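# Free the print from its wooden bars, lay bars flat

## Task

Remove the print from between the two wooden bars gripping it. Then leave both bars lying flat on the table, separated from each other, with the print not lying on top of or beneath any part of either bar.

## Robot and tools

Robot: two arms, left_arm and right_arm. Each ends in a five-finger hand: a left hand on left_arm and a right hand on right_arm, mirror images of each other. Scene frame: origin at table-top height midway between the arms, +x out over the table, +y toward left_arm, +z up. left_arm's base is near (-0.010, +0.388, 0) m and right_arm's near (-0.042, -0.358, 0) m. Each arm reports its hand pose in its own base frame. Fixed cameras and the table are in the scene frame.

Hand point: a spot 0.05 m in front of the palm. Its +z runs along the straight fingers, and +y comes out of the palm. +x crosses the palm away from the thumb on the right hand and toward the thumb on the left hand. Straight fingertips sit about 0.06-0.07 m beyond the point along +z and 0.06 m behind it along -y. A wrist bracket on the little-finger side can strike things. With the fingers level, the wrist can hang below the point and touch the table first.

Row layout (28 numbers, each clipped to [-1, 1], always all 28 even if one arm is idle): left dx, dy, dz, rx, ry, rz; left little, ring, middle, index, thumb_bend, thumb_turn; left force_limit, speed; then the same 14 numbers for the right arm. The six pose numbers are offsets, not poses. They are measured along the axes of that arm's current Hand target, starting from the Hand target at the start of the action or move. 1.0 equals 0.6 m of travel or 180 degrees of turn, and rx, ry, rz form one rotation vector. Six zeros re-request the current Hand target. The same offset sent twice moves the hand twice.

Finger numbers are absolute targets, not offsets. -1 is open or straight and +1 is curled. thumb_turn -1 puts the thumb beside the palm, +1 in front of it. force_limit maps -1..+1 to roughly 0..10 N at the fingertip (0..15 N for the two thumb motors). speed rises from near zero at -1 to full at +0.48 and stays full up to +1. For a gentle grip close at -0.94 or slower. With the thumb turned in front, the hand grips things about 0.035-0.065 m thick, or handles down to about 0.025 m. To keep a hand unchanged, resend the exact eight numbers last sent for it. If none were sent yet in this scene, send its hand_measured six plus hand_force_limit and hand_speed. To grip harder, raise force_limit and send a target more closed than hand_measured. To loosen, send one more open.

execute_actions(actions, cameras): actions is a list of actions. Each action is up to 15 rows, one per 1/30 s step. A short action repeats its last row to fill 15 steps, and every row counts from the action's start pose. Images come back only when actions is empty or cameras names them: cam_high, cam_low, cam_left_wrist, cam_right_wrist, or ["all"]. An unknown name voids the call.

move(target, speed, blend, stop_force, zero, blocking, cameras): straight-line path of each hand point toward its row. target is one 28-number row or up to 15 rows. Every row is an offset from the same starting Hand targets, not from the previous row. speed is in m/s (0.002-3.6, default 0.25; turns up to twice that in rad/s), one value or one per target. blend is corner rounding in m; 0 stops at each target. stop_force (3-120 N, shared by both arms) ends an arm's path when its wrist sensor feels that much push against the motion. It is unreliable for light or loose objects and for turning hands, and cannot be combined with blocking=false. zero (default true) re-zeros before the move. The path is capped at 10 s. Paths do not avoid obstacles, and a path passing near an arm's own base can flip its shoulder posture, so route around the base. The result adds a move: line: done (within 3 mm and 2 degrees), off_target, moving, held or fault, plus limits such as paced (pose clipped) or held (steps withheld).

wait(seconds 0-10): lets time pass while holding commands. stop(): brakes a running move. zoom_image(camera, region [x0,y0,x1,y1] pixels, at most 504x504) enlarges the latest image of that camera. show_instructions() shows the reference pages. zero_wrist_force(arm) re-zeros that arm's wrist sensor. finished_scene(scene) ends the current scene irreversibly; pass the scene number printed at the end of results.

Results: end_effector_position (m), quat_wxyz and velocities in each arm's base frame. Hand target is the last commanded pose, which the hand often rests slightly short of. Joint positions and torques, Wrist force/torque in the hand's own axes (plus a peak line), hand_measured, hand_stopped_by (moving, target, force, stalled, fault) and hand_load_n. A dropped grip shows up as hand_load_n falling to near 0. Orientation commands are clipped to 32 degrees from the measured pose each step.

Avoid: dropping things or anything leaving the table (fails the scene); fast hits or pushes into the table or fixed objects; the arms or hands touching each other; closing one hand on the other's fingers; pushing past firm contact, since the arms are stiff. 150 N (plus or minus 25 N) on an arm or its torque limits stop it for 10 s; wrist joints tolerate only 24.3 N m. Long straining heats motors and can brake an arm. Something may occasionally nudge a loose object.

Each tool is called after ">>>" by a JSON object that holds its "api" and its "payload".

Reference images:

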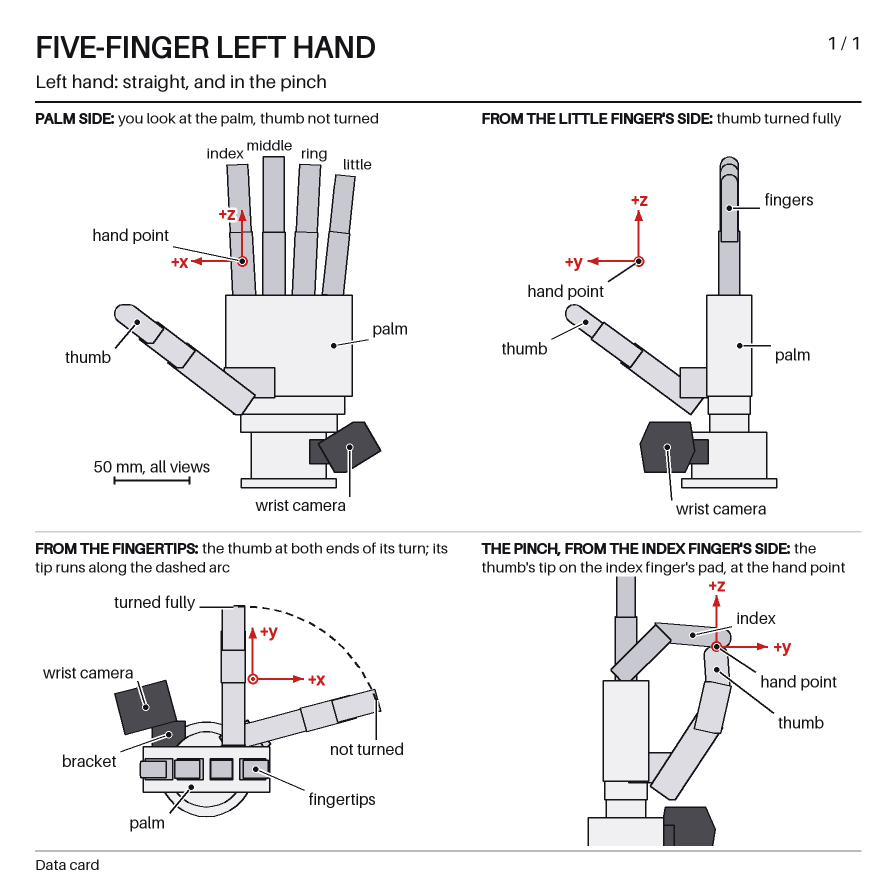

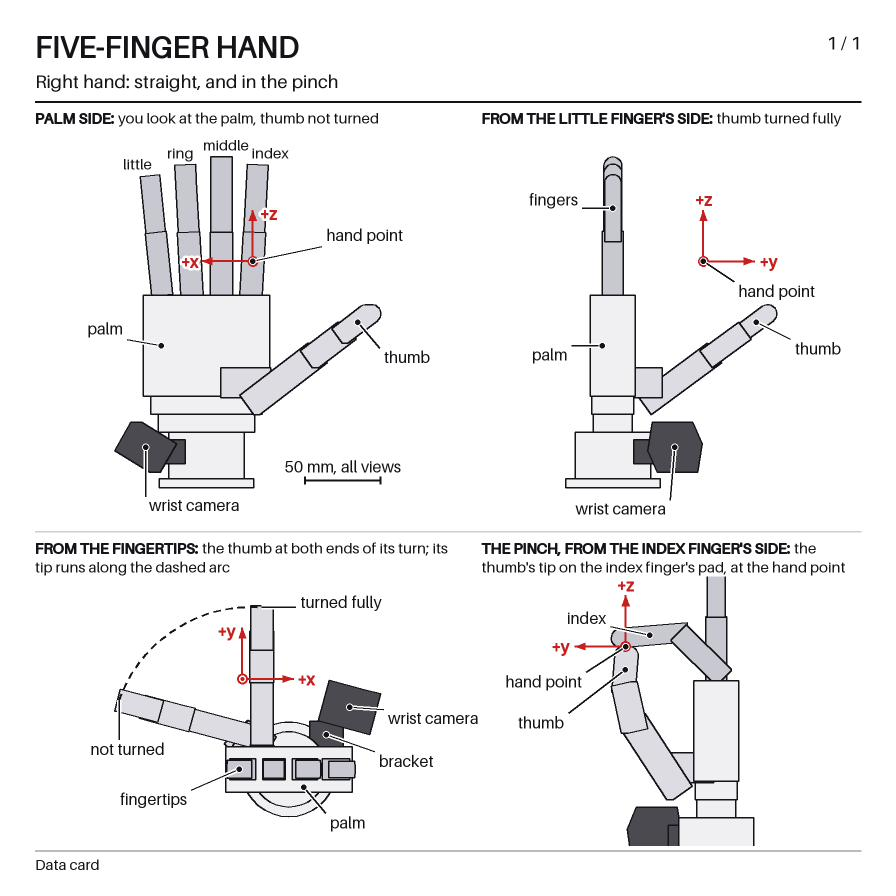

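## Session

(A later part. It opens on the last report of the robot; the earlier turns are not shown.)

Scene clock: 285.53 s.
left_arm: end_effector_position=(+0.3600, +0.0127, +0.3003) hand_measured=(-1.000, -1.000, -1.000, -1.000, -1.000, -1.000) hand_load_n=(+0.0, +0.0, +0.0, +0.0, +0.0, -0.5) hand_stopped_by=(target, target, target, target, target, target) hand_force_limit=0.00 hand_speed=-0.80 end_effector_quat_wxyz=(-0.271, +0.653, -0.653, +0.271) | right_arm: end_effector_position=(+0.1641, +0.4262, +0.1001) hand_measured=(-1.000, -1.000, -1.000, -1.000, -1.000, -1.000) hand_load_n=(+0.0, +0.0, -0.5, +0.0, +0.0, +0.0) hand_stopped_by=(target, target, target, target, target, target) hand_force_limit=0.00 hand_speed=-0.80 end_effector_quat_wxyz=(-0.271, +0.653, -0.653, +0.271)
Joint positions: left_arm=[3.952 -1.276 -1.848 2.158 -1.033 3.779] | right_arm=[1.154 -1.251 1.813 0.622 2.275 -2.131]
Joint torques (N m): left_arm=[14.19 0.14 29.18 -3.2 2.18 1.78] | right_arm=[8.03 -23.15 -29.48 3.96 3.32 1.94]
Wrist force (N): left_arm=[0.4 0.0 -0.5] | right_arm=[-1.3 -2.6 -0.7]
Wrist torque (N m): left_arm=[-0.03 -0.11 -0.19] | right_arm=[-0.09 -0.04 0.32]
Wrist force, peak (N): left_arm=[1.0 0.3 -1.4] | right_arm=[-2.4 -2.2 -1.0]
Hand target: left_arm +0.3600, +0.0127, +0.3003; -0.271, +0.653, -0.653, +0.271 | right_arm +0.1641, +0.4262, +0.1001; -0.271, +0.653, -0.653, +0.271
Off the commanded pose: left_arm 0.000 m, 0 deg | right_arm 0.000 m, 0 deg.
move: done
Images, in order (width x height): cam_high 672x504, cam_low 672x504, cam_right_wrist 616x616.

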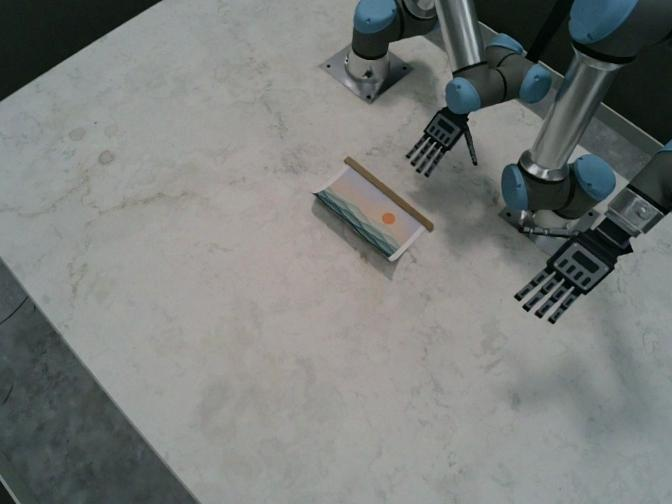

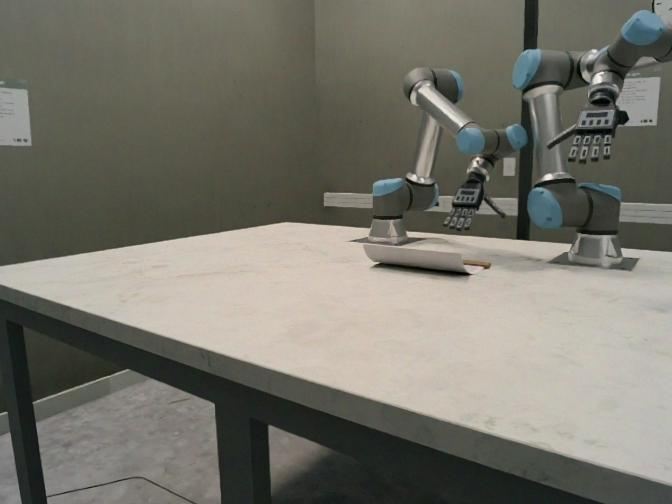

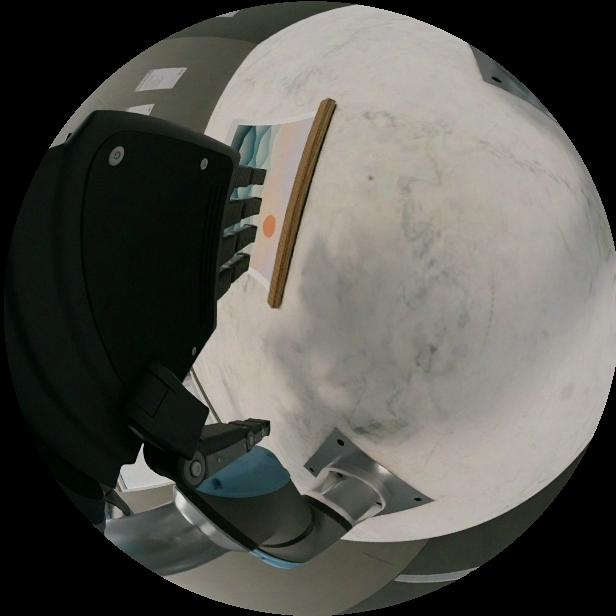

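>>> {"api": "move", "payload": {"target": [0,0,0,0,0,0,-1,-1,-1,-1,-1,-1,0,-0.8,0,0.0766,0.0766,0,0,0,-1,-1,-1,-1,-1,-1,0,-0.8], "cameras": ["cam_high","cam_low","cam_right_wrist"], "speed": 0.1, "stop_force": 8}}

Scene clock: 298.53 s.
left_arm: end_effector_position=(+0.3600, +0.0127, +0.3003) hand_measured=(-1.000, -1.000, -1.000, -1.000, -1.000, -1.000) hand_load_n=(+0.0, +0.0, +0.0, +0.0, +0.0, -0.5) hand_stopped_by=(target, target, target, target, target, target) hand_force_limit=0.00 hand_speed=-0.80 end_effector_quat_wxyz=(-0.271, +0.653, -0.653, +0.271) | right_arm: end_effector_position=(+0.1642, +0.4263, +0.0351) hand_measured=(-1.000, -1.000, -1.000, -1.000, -1.000, -1.000) hand_load_n=(-0.5, +0.0, +0.0, +0.0, +0.0, +0.0) hand_stopped_by=(target, target, target, target, target, target) hand_force_limit=0.00 hand_speed=-0.80 end_effector_quat_wxyz=(-0.271, +0.653, -0.653, +0.271)
Joint positions: left_arm=[3.952 -1.276 -1.848 2.158 -1.033 3.779] | right_arm=[1.154 -1.155 1.878 0.461 2.275 -2.131]
Joint torques (N m): left_arm=[14.7 0.35 29.75 -3.44 2.1 1.65] | right_arm=[-9.04 -23.59 -4.19 -0.43 -1.81 -1.88]
Wrist force (N): left_arm=[0.4 -0.2 -0.6] | right_arm=[-1.1 -2.6 -0.8]
Wrist torque (N m): left_arm=[-0.05 -0.11 -0.19] | right_arm=[-0.07 -0.07 0.40]
Wrist force, peak (N): left_arm=[0.1 -0.1 -0.8] | right_arm=[-1.5 -3.0 -1.3]
Hand target: left_arm +0.3600, +0.0127, +0.3003; -0.271, +0.653, -0.653, +0.271 | right_arm +0.1642, +0.4263, +0.0351; -0.271, +0.653, -0.653, +0.271
Off the commanded pose: left_arm 0.000 m, 0 deg | right_arm 0.000 m, 0 deg.
move: done
Images, in order (width x height): cam_high 672x504, cam_low 672x504, cam_right_wrist 616x616.

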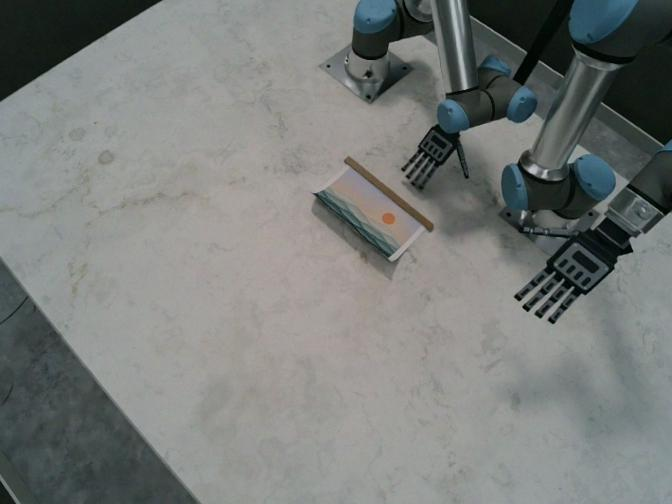

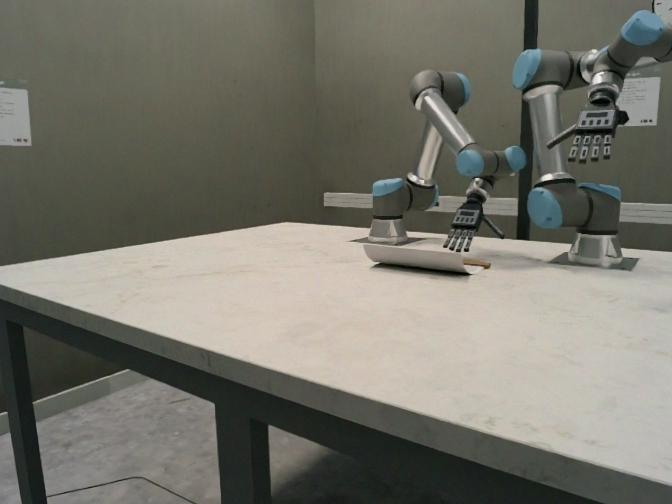

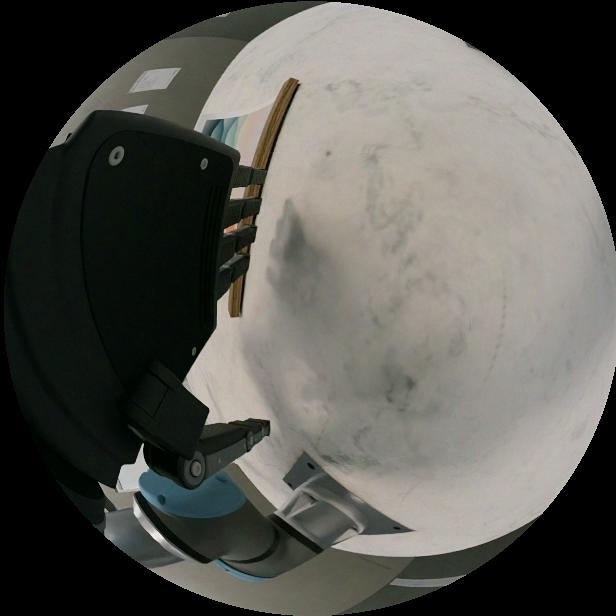

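>>> {"api": "move", "payload": {"target": [0,0,0,0,0,0,-1,-1,-1,-1,-1,-1,0,-0.8,0.055,0.0,0.0,0,0,0,-1,-1,-1,-1,-1,-1,0,-0.8], "speed": 0.1}}

>>> {"api": "move", "payload": {"target": [0,0,0,0,0,0,-1,-1,-1,-1,-1,-1,0,-0.8,0.0,0.0412,0.0412,0,0,0,-1,-1,-1,-1,-1,-1,0,-0.8], "cameras": ["cam_right_wrist"], "speed": 0.01, "stop_force": 4}}

Scene clock: 304.20 s.
left_arm: end_effector_position=(+0.3600, +0.0127, +0.3003) hand_measured=(-1.000, -1.000, -1.000, -1.000, -1.000, -1.000) hand_load_n=(+0.0, +0.0, +0.0, +0.0, +0.0, +0.0) hand_stopped_by=(target, target, target, target, target, target) hand_force_limit=0.00 hand_speed=-0.80 end_effector_quat_wxyz=(-0.271, +0.653, -0.653, +0.271) | right_arm: end_effector_position=(+0.1642, +0.3933, +0.0351) hand_measured=(-1.000, -1.000, -1.000, -1.000, -1.000, -1.000) hand_load_n=(+0.0, +0.0, +0.0, +0.0, +0.0, +0.0) hand_stopped_by=(target, target, target, target, target, target) hand_force_limit=0.00 hand_speed=-0.80 end_effector_quat_wxyz=(-0.271, +0.653, -0.653, +0.271)
Joint positions: left_arm=[3.952 -1.276 -1.848 2.158 -1.033 3.779] | right_arm=[1.114 -1.227 1.98 0.402 2.26 -2.178]
Joint torques (N m): left_arm=[14.52 0.22 29.76 -3.43 2.12 1.68] | right_arm=[-9.2 -36.79 -4.01 -0.42 -1.94 -1.38]
Wrist force (N): left_arm=[0.1 0.0 -0.5] | right_arm=[-1.2 -2.2 -1.2]
Wrist torque (N m): left_arm=[-0.04 -0.07 -0.21] | right_arm=[0.00 -0.05 0.50]
Wrist force, peak (N): left_arm=[0.2 0.4 -0.6] | right_arm=[-1.3 -2.7 -0.6]
Hand target: left_arm +0.3600, +0.0127, +0.3003; -0.271, +0.653, -0.653, +0.271 | right_arm +0.1642, +0.3933, +0.0351; -0.271, +0.653, -0.653, +0.271
Off the commanded pose: left_arm 0.000 m, 0 deg | right_arm 0.000 m, 0 deg.
move: done

Scene clock: 308.10 s.
left_arm: end_effector_position=(+0.3600, +0.0127, +0.3003) hand_measured=(-1.000, -1.000, -1.000, -1.000, -1.000, -1.000) hand_load_n=(+0.0, +0.0, +0.0, +0.0, +0.0, -0.5) hand_stopped_by=(target, target, target, target, target, target) hand_force_limit=0.00 hand_speed=-0.80 end_effector_quat_wxyz=(-0.271, +0.653, -0.653, +0.271) | right_arm: end_effector_position=(+0.1642, +0.3933, +0.0083) hand_measured=(-1.000, -1.000, -1.000, -1.000, -1.000, -1.000) hand_load_n=(+0.0, +0.0, +0.5, +0.0, +0.0, +0.0) hand_stopped_by=(target, target, target, target, target, target) hand_force_limit=0.00 hand_speed=-0.80 end_effector_quat_wxyz=(-0.271, +0.653, -0.653, +0.271)
Joint positions: left_arm=[3.952 -1.276 -1.848 2.158 -1.033 3.779] | right_arm=[1.114 -1.179 2.001 0.332 2.26 -2.178]
Joint torques (N m): left_arm=[14.1 0.45 29.64 -3.38 1.92 1.54] | right_arm=[-10.07 -37.37 -24.29 4 -2.03 -1.5]
Wrist force (N): left_arm=[0.3 0.0 -0.4] | right_arm=[-1.7 -5.0 -5.5]
Wrist torque (N m): left_arm=[-0.03 -0.10 -0.20] | right_arm=[0.43 -0.03 0.41]
Wrist force, peak (N): left_arm=[0.4 0.3 -0.7] | right_arm=[-1.2 -9.8 -14.5]
Hand target: left_arm +0.3600, +0.0127, +0.3003; -0.271, +0.653, -0.653, +0.271 | right_arm +0.1643, +0.3933, +0.0083; -0.271, +0.653, -0.653, +0.271 (not the last commanded pose)
Off the commanded pose: left_arm 0.000 m, 0 deg | right_arm 0.008 m, 0 deg.
move: contact (right_arm)
Images, in order (width x height): cam_right_wrist 616x616.

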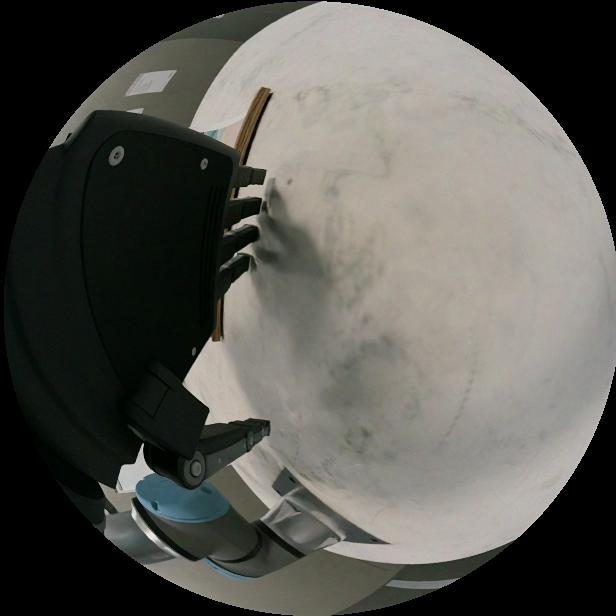

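>>> {"api": "move", "payload": {"target": [[0,0,0,0,0,0,-1,-1,-1,-1,-1,-1,0,-0.8,0,-0.0071,-0.0071,0,0,0,-1,-1,-1,-1,-1,-1,0,-0.8],[0,0,0,0,0,0,-1,-1,-1,-1,-1,-1,0,-0.8,0.0,-0.1485,0.1343,0,0,0,-1,-1,-1,-1,-1,-1,0,-0.8]], "cameras": ["cam_high","cam_right_wrist"], "speed": 0.05}}

Scene clock: 316.27 s.
left_arm: end_effector_position=(+0.3600, +0.0127, +0.3003) hand_measured=(-1.000, -1.000, -1.000, -1.000, -1.000, -1.000) hand_load_n=(+0.0, +0.0, +0.0, +0.0, +0.0, +0.0) hand_stopped_by=(target, target, target, target, target, target) hand_force_limit=0.00 hand_speed=-0.80 end_effector_quat_wxyz=(-0.271, +0.653, -0.653, +0.271) | right_arm: end_effector_position=(+0.2841, +0.3932, +0.0145) hand_measured=(-1.000, -1.000, -1.000, -1.000, -1.000, -1.000) hand_load_n=(+0.0, +0.0, +0.0, +0.0, +0.0, +0.0) hand_stopped_by=(target, target, target, target, target, target) hand_force_limit=0.00 hand_speed=-0.80 end_effector_quat_wxyz=(-0.271, +0.653, -0.653, +0.271)
Joint positions: left_arm=[3.952 -1.276 -1.848 2.158 -1.033 3.779] | right_arm=[0.833 -1.178 1.922 0.233 2.122 -2.481]
Joint torques (N m): left_arm=[14.29 0.9 29.58 -3.4 2.01 1.51] | right_arm=[-7.57 -22.49 -25.16 -1 -2.4 -1.79]
Wrist force (N): left_arm=[0.2 0.1 -0.4] | right_arm=[-0.9 -2.3 -0.4]
Wrist torque (N m): left_arm=[-0.02 -0.08 -0.20] | right_arm=[-0.08 -0.09 0.53]
Wrist force, peak (N): left_arm=[0.3 0.2 -0.8] | right_arm=[-1.7 -5.9 -5.9]
Hand target: left_arm +0.3600, +0.0127, +0.3003; -0.271, +0.653, -0.653, +0.271 | right_arm +0.2842, +0.3932, +0.0145; -0.271, +0.653, -0.653, +0.271
Off the commanded pose: left_arm 0.000 m, 0 deg | right_arm 0.000 m, 0 deg.
move: done
Images, in order (width x height): cam_high 672x504, cam_right_wrist 616x616.

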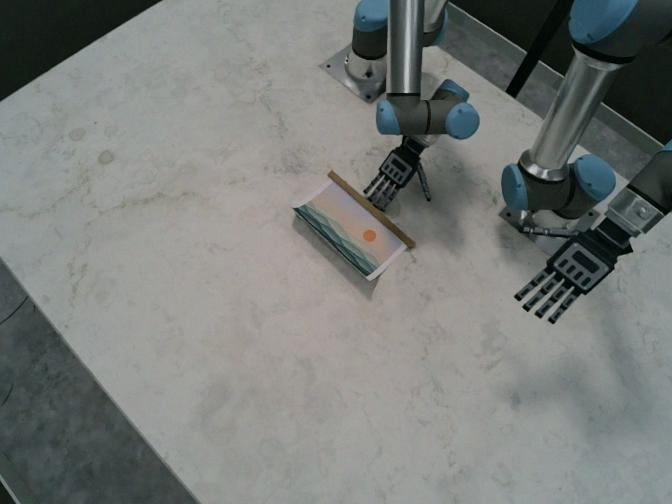

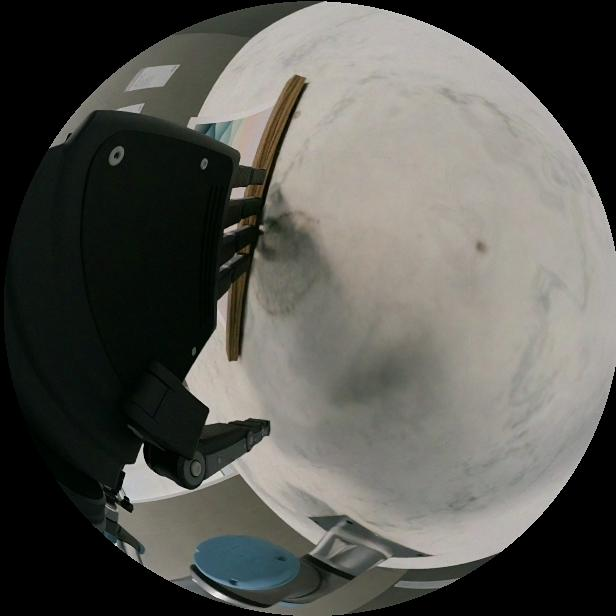

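>>> {"api": "move", "payload": {"target": [0,0,0,0,0,0,-1,-1,-1,-1,-1,-1,0,-0.8,0.0,-0.1414,0.1414,0,0,0,-1,-1,-1,-1,-1,-1,0,-0.8], "cameras": ["cam_high","cam_right_wrist"], "speed": 0.05}}

Scene clock: 321.30 s.
left_arm: end_effector_position=(+0.3600, +0.0127, +0.3003) hand_measured=(-1.000, -1.000, -1.000, -1.000, -1.000, -1.000) hand_load_n=(+0.0, -0.5, +0.0, +0.0, +0.0, +0.0) hand_stopped_by=(target, target, target, target, target, target) hand_force_limit=0.00 hand_speed=-0.80 end_effector_quat_wxyz=(-0.271, +0.653, -0.653, +0.271) | right_arm: end_effector_position=(+0.4041, +0.3932, +0.0148) hand_measured=(-1.000, -1.000, -1.000, -1.000, -1.000, -1.000) hand_load_n=(+0.0, +0.0, -0.5, +0.0, +0.0, +0.0) hand_stopped_by=(target, target, target, target, target, target) hand_force_limit=0.00 hand_speed=-0.80 end_effector_quat_wxyz=(-0.271, +0.653, -0.653, +0.271)
Joint positions: left_arm=[3.952 -1.276 -1.848 2.158 -1.033 3.779] | right_arm=[0.632 -1.083 1.745 0.228 2.002 -2.664]
Joint torques (N m): left_arm=[13.52 -0.36 29.96 -3.36 1.96 1.35] | right_arm=[-10.07 -27.76 -30.07 3.44 -2.68 -1.51]
Wrist force (N): left_arm=[0.3 0.0 -0.4] | right_arm=[-1.4 -2.2 -0.9]
Wrist torque (N m): left_arm=[-0.04 -0.10 -0.19] | right_arm=[-0.02 -0.01 0.50]
Wrist force, peak (N): left_arm=[0.4 0.4 -0.7] | right_arm=[-1.1 -2.7 -0.9]
Hand target: left_arm +0.3600, +0.0127, +0.3003; -0.271, +0.653, -0.653, +0.271 | right_arm +0.4042, +0.3932, +0.0148; -0.271, +0.653, -0.653, +0.271
Off the commanded pose: left_arm 0.000 m, 0 deg | right_arm 0.000 m, 0 deg.
move: done
Images, in order (width x height): cam_high 672x504, cam_right_wrist 616x616.

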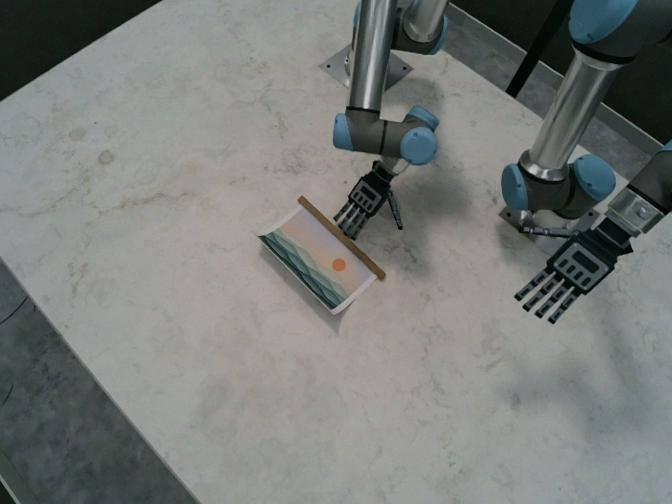

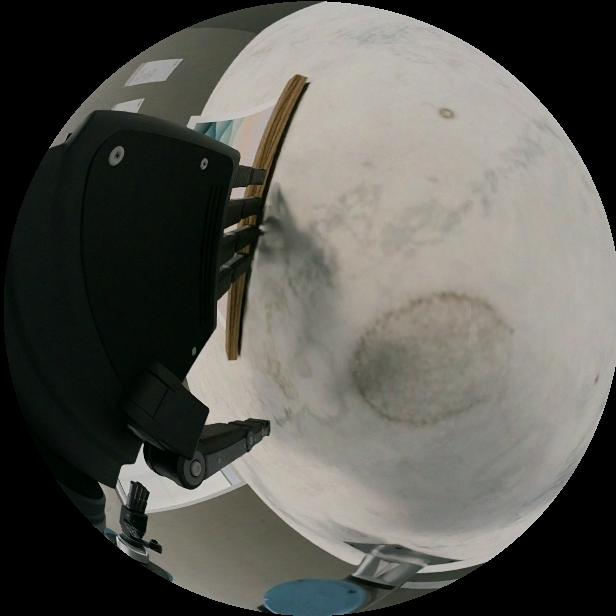

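>>> {"api": "move", "payload": {"target": [[0,0,0,0,0,0,-1,-1,-1,-1,-1,-1,0,-0.8,0,-0.0766,-0.1237,0,0,0,-1,-1,-1,-1,-1,-1,0,-0.8],[0,0,0,0,0,0,-1,-1,-1,-1,-1,-1,0,-0.8,0.3217,-0.2398,0.0395,0,0,0,-1,-1,-1,-0.3,-1,0.7,0,0]], "cameras": ["cam_high","cam_low","cam_right_wrist"], "speed": 0.2, "blend": 0.02}}

Scene clock: 337.33 s.
left_arm: end_effector_position=(+0.3600, +0.0127, +0.3003) hand_measured=(-1.000, -1.000, -1.000, -1.000, -1.000, -1.000) hand_load_n=(+0.0, +0.0, +0.0, +0.0, +0.0, -0.5) hand_stopped_by=(target, target, target, target, target, target) hand_force_limit=0.00 hand_speed=-0.80 end_effector_quat_wxyz=(-0.271, +0.653, -0.653, +0.271) | right_arm: end_effector_position=(+0.5225, +0.2000, +0.0998) hand_measured=(-1.000, -1.000, -1.000, -0.300, -1.000, +0.700) hand_load_n=(+0.0, +0.0, +0.0, +0.0, +0.0, +0.0) hand_stopped_by=(target, target, target, target, target, target) hand_force_limit=0.00 hand_speed=0.00 end_effector_quat_wxyz=(-0.271, +0.653, -0.653, +0.271)
Joint positions: left_arm=[3.952 -1.276 -1.848 2.158 -1.033 3.779] | right_arm=[0.091 -1.276 1.752 0.31 1.635 -3.077]
Joint torques (N m): left_arm=[13.77 0.27 29.91 -3.32 1.91 1.3] | right_arm=[-7.67 -22.64 -24.16 1.04 -2.06 -1.82]
Wrist force (N): left_arm=[0.3 0.3 -0.3] | right_arm=[-1.0 -1.6 -0.6]
Wrist torque (N m): left_arm=[0.00 -0.09 -0.21] | right_arm=[0.07 -0.10 0.56]
Wrist force, peak (N): left_arm=[0.2 0.1 -0.9] | right_arm=[-2.0 -2.8 -1.6]
Hand target: left_arm +0.3600, +0.0127, +0.3003; -0.271, +0.653, -0.653, +0.271 | right_arm +0.5225, +0.2000, +0.0998; -0.271, +0.653, -0.653, +0.271
Off the commanded pose: left_arm 0.000 m, 0 deg | right_arm 0.000 m, 0 deg.
move: done
Images, in order (width x height): cam_high 672x504, cam_low 672x504, cam_right_wrist 616x616.

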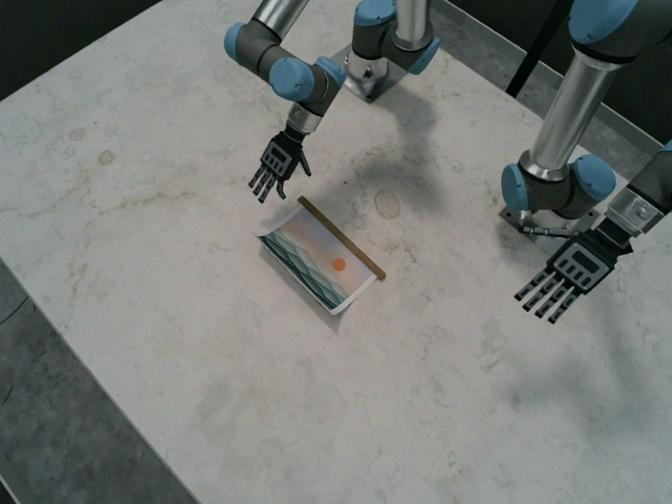

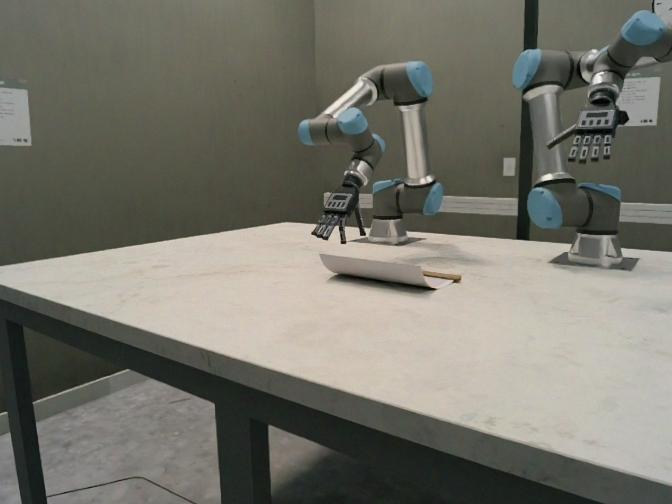

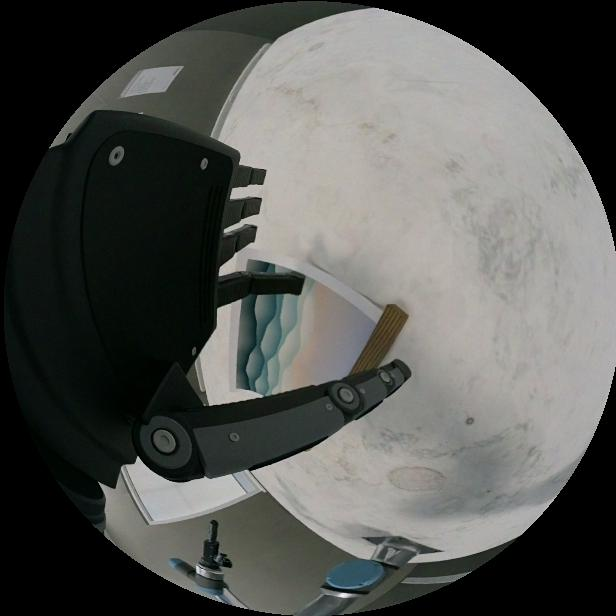

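>>> {"api": "zoom_image", "payload": {"camera": "cam_high", "region": [240, 120, 400, 240]}}

>>> {"api": "zoom_image", "payload": {"camera": "cam_right_wrist", "region": [210, 220, 430, 400]}}

Scaled by 3.150 from the camera's 672x504 image, which has a finer 960x720 frame.

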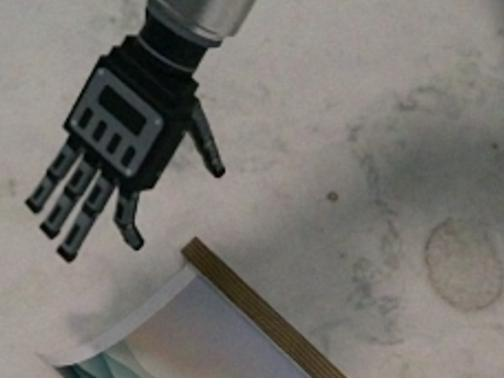

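Scaled by 2.291 from the camera's 616x616 image, which has a finer 880x880 frame.

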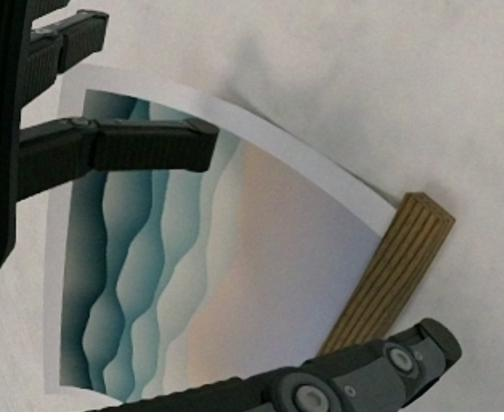

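>>> {"api": "move", "payload": {"target": [0,0,0,0,0,0,-1,-1,-1,-1,-1,-1,0,-0.8,0,0.0648,0.0648,0,0,0,-1,-1,-1,-0.3,-1,0.7,0,0], "cameras": ["cam_high","cam_low","cam_right_wrist"], "speed": 0.1}}

>>> {"api": "zoom_image", "payload": {"camera": "cam_high", "region": [240, 120, 400, 240]}}

>>> {"api": "zoom_image", "payload": {"camera": "cam_right_wrist", "region": [210, 220, 430, 400]}}

Scene clock: 348.70 s.
left_arm: end_effector_position=(+0.3600, +0.0127, +0.3003) hand_measured=(-1.000, -1.000, -1.000, -1.000, -1.000, -1.000) hand_load_n=(+0.0, +0.0, +0.0, +0.0, +0.0, +0.0) hand_stopped_by=(target, target, target, target, target, target) hand_force_limit=0.00 hand_speed=-0.80 end_effector_quat_wxyz=(-0.271, +0.653, -0.653, +0.271) | right_arm: end_effector_position=(+0.5226, +0.2000, +0.0449) hand_measured=(-1.000, -1.000, -1.000, -0.300, -1.000, +0.700) hand_load_n=(+0.0, +0.0, +0.0, +0.0, +0.0, -0.5) hand_stopped_by=(target, target, target, target, target, target) hand_force_limit=0.00 hand_speed=0.00 end_effector_quat_wxyz=(-0.271, +0.653, -0.653, +0.271)
Joint positions: left_arm=[3.952 -1.276 -1.848 2.158 -1.033 3.779] | right_arm=[0.091 -1.208 1.819 0.174 1.635 -3.077]
Joint torques (N m): left_arm=[13.04 0.6 29.71 -3.27 1.96 1.24] | right_arm=[6.36 -24.83 -7.09 -1.84 2.23 1.31]
Wrist force (N): left_arm=[0.2 0.0 -0.8] | right_arm=[-0.9 -2.4 -0.9]
Wrist torque (N m): left_arm=[-0.02 -0.09 -0.20] | right_arm=[-0.02 -0.10 0.54]
Wrist force, peak (N): left_arm=[0.5 0.0 -0.7] | right_arm=[-1.1 -2.4 -1.4]
Hand target: left_arm +0.3600, +0.0127, +0.3003; -0.271, +0.653, -0.653, +0.271 | right_arm +0.5226, +0.2001, +0.0448; -0.271, +0.653, -0.653, +0.271
Off the commanded pose: left_arm 0.000 m, 0 deg | right_arm 0.000 m, 0 deg.
move: done
Images, in order (width x height): cam_high 672x504, cam_low 672x504, cam_right_wrist 616x616.

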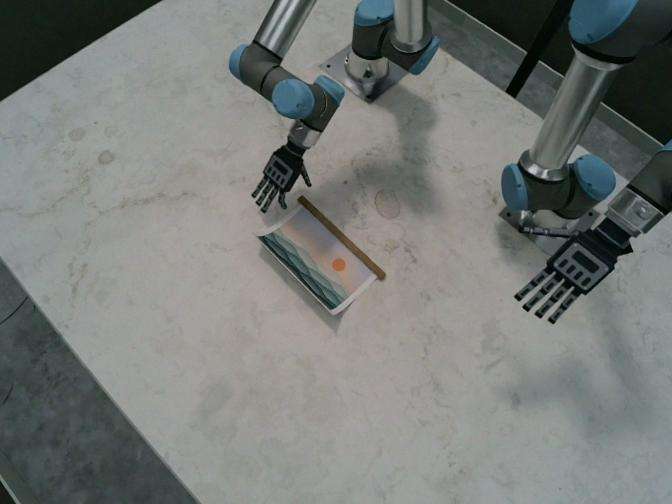

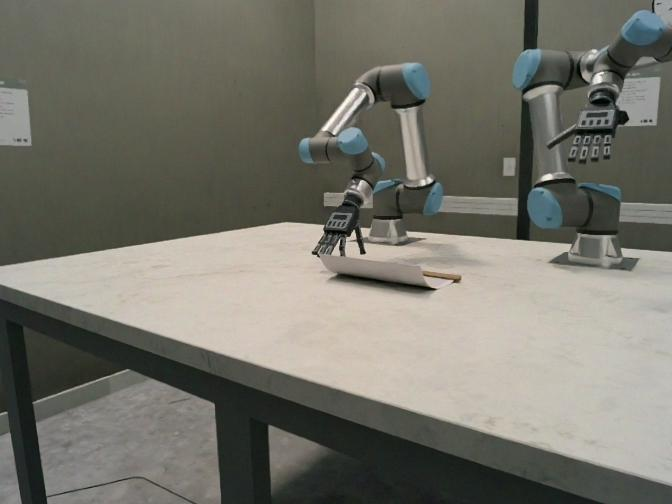

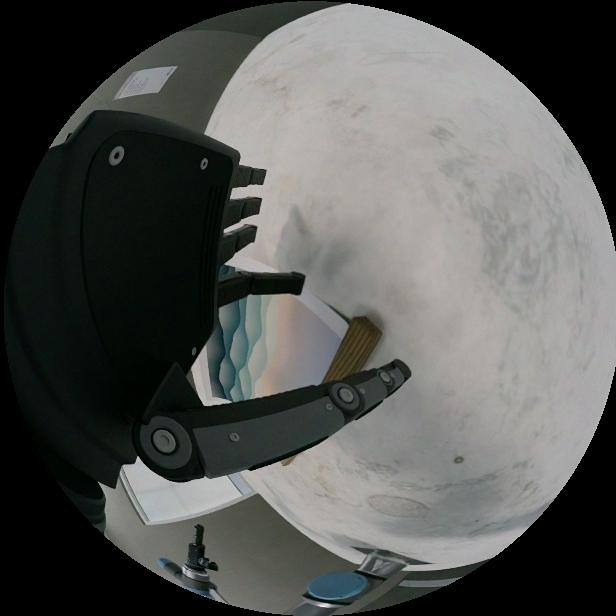

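Scaled by 3.150 from the camera's 672x504 image, which has a finer 960x720 frame.

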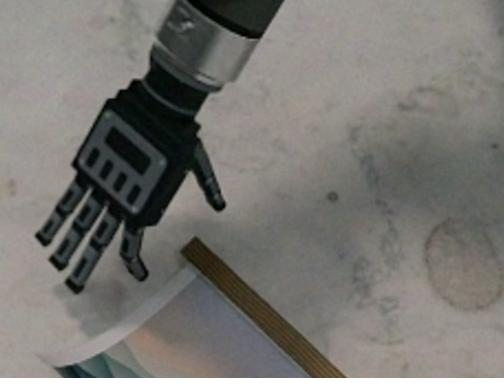

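Scaled by 2.291 from the camera's 616x616 image, which has a finer 880x880 frame.

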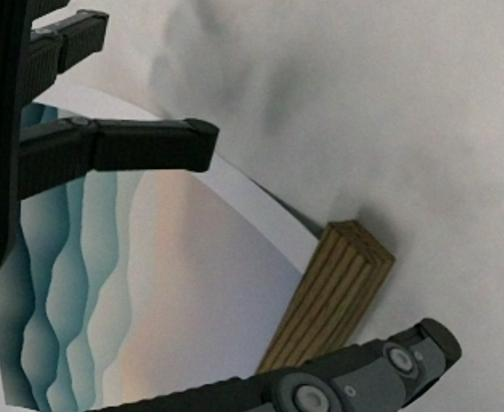

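>>> {"api": "move", "payload": {"target": [0.4633,0.0424,0.3583,0,0,0,1,1,1,0.1,-0.65,0.7,0,0,0,-0.0648,-0.0648,0,0,0,-1,-1,-1,-0.3,-1,0.7,0,0], "cameras": ["cam_high","cam_low","cam_left_wrist"], "speed": 0.25}}

>>> {"api": "zoom_image", "payload": {"camera": "cam_high", "region": [300, 180, 460, 300]}}

>>> {"api": "zoom_image", "payload": {"camera": "cam_left_wrist", "region": [180, 220, 420, 400]}}

Scene clock: 435.30 s.
left_arm: end_effector_position=(+0.4944, -0.2651, +0.1303) hand_measured=(+1.000, +1.000, +1.000, +0.100, -0.650, +0.700) hand_load_n=(+0.0, +0.0, +0.0, +0.0, +0.0, +0.5) hand_stopped_by=(target, target, target, target, target, target) hand_force_limit=0.00 hand_speed=0.00 end_effector_quat_wxyz=(-0.271, +0.653, -0.653, +0.271) | right_arm: end_effector_position=(+0.5225, +0.2000, +0.0998) hand_measured=(-1.000, -1.000, -1.000, -0.300, -1.000, +0.700) hand_load_n=(+0.0, +0.0, +0.0, +0.0, +0.0, +0.0) hand_stopped_by=(target, target, target, target, target, target) hand_force_limit=0.00 hand_speed=0.00 end_effector_quat_wxyz=(-0.271, +0.653, -0.653, +0.271)
Joint positions: left_arm=[2.879 -1.852 -1.687 2.738 -1.756 2.955] | right_arm=[0.091 -1.276 1.752 0.31 1.635 -3.077]
Joint torques (N m): left_arm=[-12.58 24.77 29.97 -2.82 -1.62 -1.77] | right_arm=[-8.99 -40.35 -30.49 2.93 -2.41 -1.72]
Wrist force (N): left_arm=[0.6 0.6 -0.5] | right_arm=[-0.8 -1.8 -0.8]
Wrist torque (N m): left_arm=[0.11 -0.10 0.01] | right_arm=[0.07 -0.12 0.57]
Wrist force, peak (N): left_arm=[1.5 1.0 -0.1] | right_arm=[-1.4 -2.2 -1.1]
Hand target: left_arm +0.4945, -0.2651, +0.1303; -0.271, +0.653, -0.653, +0.271 | right_arm +0.5225, +0.2000, +0.0998; -0.271, +0.653, -0.653, +0.271
Off the commanded pose: left_arm 0.000 m, 0 deg | right_arm 0.000 m, 0 deg.
move: done
Images, in order (width x height): cam_high 672x504, cam_low 672x504, cam_left_wrist 616x616.

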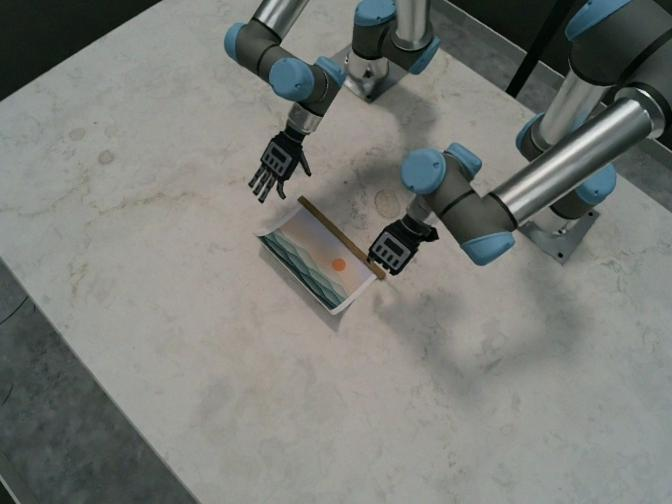

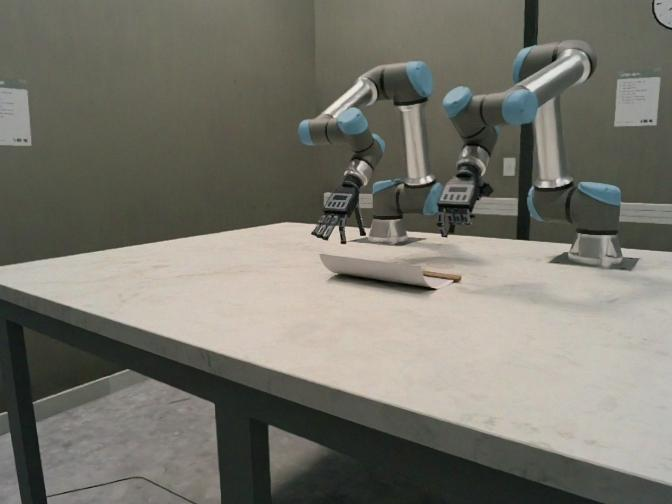

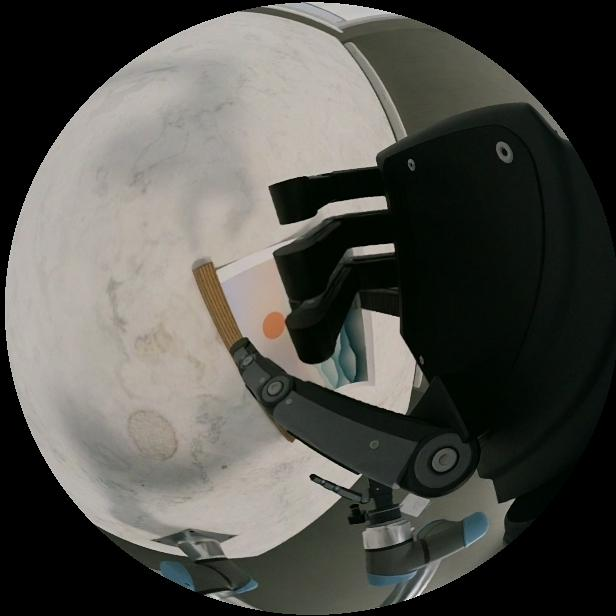

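Scaled by 3.150 from the camera's 672x504 image, which has a finer 960x720 frame.

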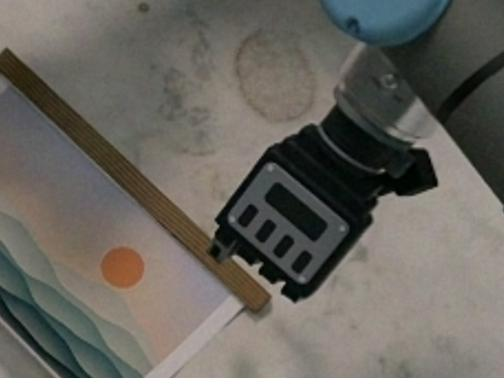

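Scaled by 2.100 from the camera's 616x616 image, which has a finer 880x880 frame.

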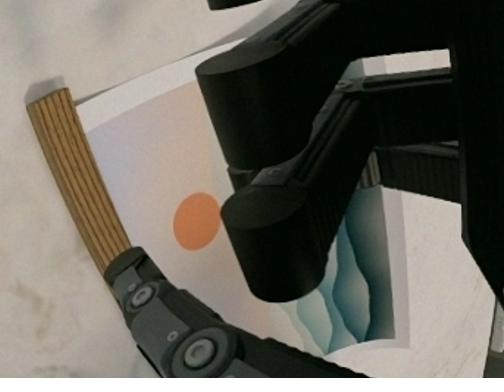

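>>> {"api": "move", "payload": {"target": [0,0.1131,0.0519,0,0,0,-1,-1,-1,0.1,-0.65,0.7,0,0.4,0,0,0,0,0,0,-1,-1,-1,-0.3,-1,0.7,0,0], "cameras": ["cam_high","cam_left_wrist"], "speed": 0.1}}

>>> {"api": "zoom_image", "payload": {"camera": "cam_high", "region": [340, 220, 440, 300]}}

>>> {"api": "zoom_image", "payload": {"camera": "cam_left_wrist", "region": [180, 220, 420, 400]}}

Scene clock: 446.40 s.
left_arm: end_effector_position=(+0.4686, -0.2651, +0.0603) hand_measured=(-1.000, -1.000, -1.000, +0.100, -0.650, +0.700) hand_load_n=(+0.0, +0.0, +0.0, +0.0, +0.0, +0.0) hand_stopped_by=(target, target, target, target, target, target) hand_force_limit=0.00 hand_speed=0.40 end_effector_quat_wxyz=(-0.271, +0.653, -0.653, +0.271) | right_arm: end_effector_position=(+0.5225, +0.2000, +0.0998) hand_measured=(-1.000, -1.000, -1.000, -0.300, -1.000, +0.700) hand_load_n=(+0.0, +0.0, +0.0, +0.0, +0.0, +0.0) hand_stopped_by=(target, target, target, target, target, target) hand_force_limit=0.00 hand_speed=0.00 end_effector_quat_wxyz=(-0.271, +0.653, -0.653, +0.271)
Joint positions: left_arm=[2.862 -1.885 -1.846 2.927 -1.768 2.942] | right_arm=[0.091 -1.276 1.752 0.31 1.635 -3.077]
Joint torques (N m): left_arm=[-12.92 24.91 2.02 1.3 -1.6 -1.73] | right_arm=[-9.52 -41.68 -30.65 3.28 -2.55 -1.53]
Wrist force (N): left_arm=[0.6 0.5 -0.7] | right_arm=[-1.1 -2.0 -1.1]
Wrist torque (N m): left_arm=[0.11 -0.15 0.00] | right_arm=[0.05 -0.07 0.56]
Wrist force, peak (N): left_arm=[0.8 0.9 -0.6] | right_arm=[-1.1 -2.2 -1.2]
Hand target: left_arm +0.4686, -0.2651, +0.0602; -0.271, +0.653, -0.653, +0.271 | right_arm +0.5225, +0.2000, +0.0998; -0.271, +0.653, -0.653, +0.271
Off the commanded pose: left_arm 0.000 m, 0 deg | right_arm 0.000 m, 0 deg.
move: done
Images, in order (width x height): cam_high 672x504, cam_left_wrist 616x616.

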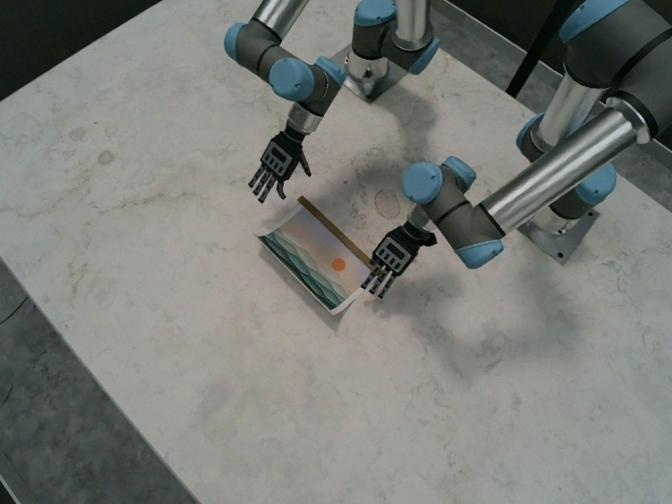

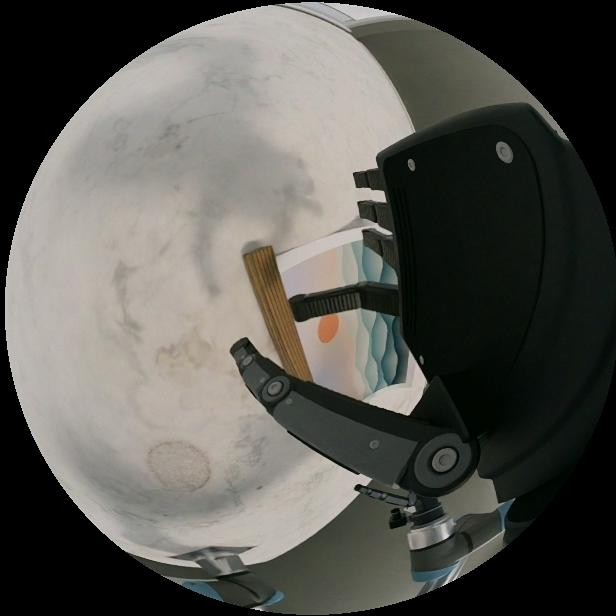

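Scaled by 5.040 from the camera's 672x504 image, which has a finer 960x720 frame.

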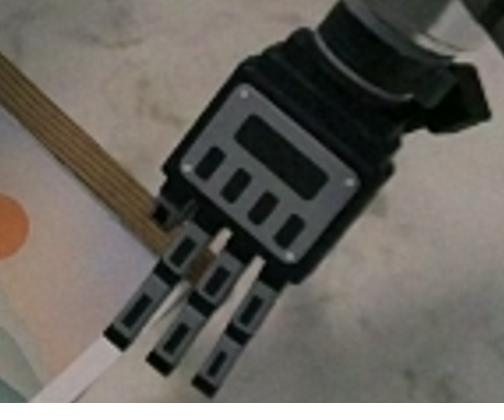

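Scaled by 2.100 from the camera's 616x616 image, which has a finer 880x880 frame.

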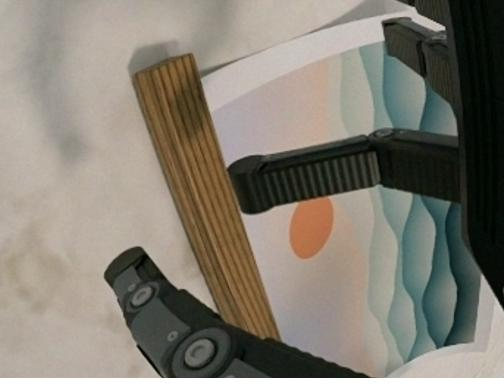

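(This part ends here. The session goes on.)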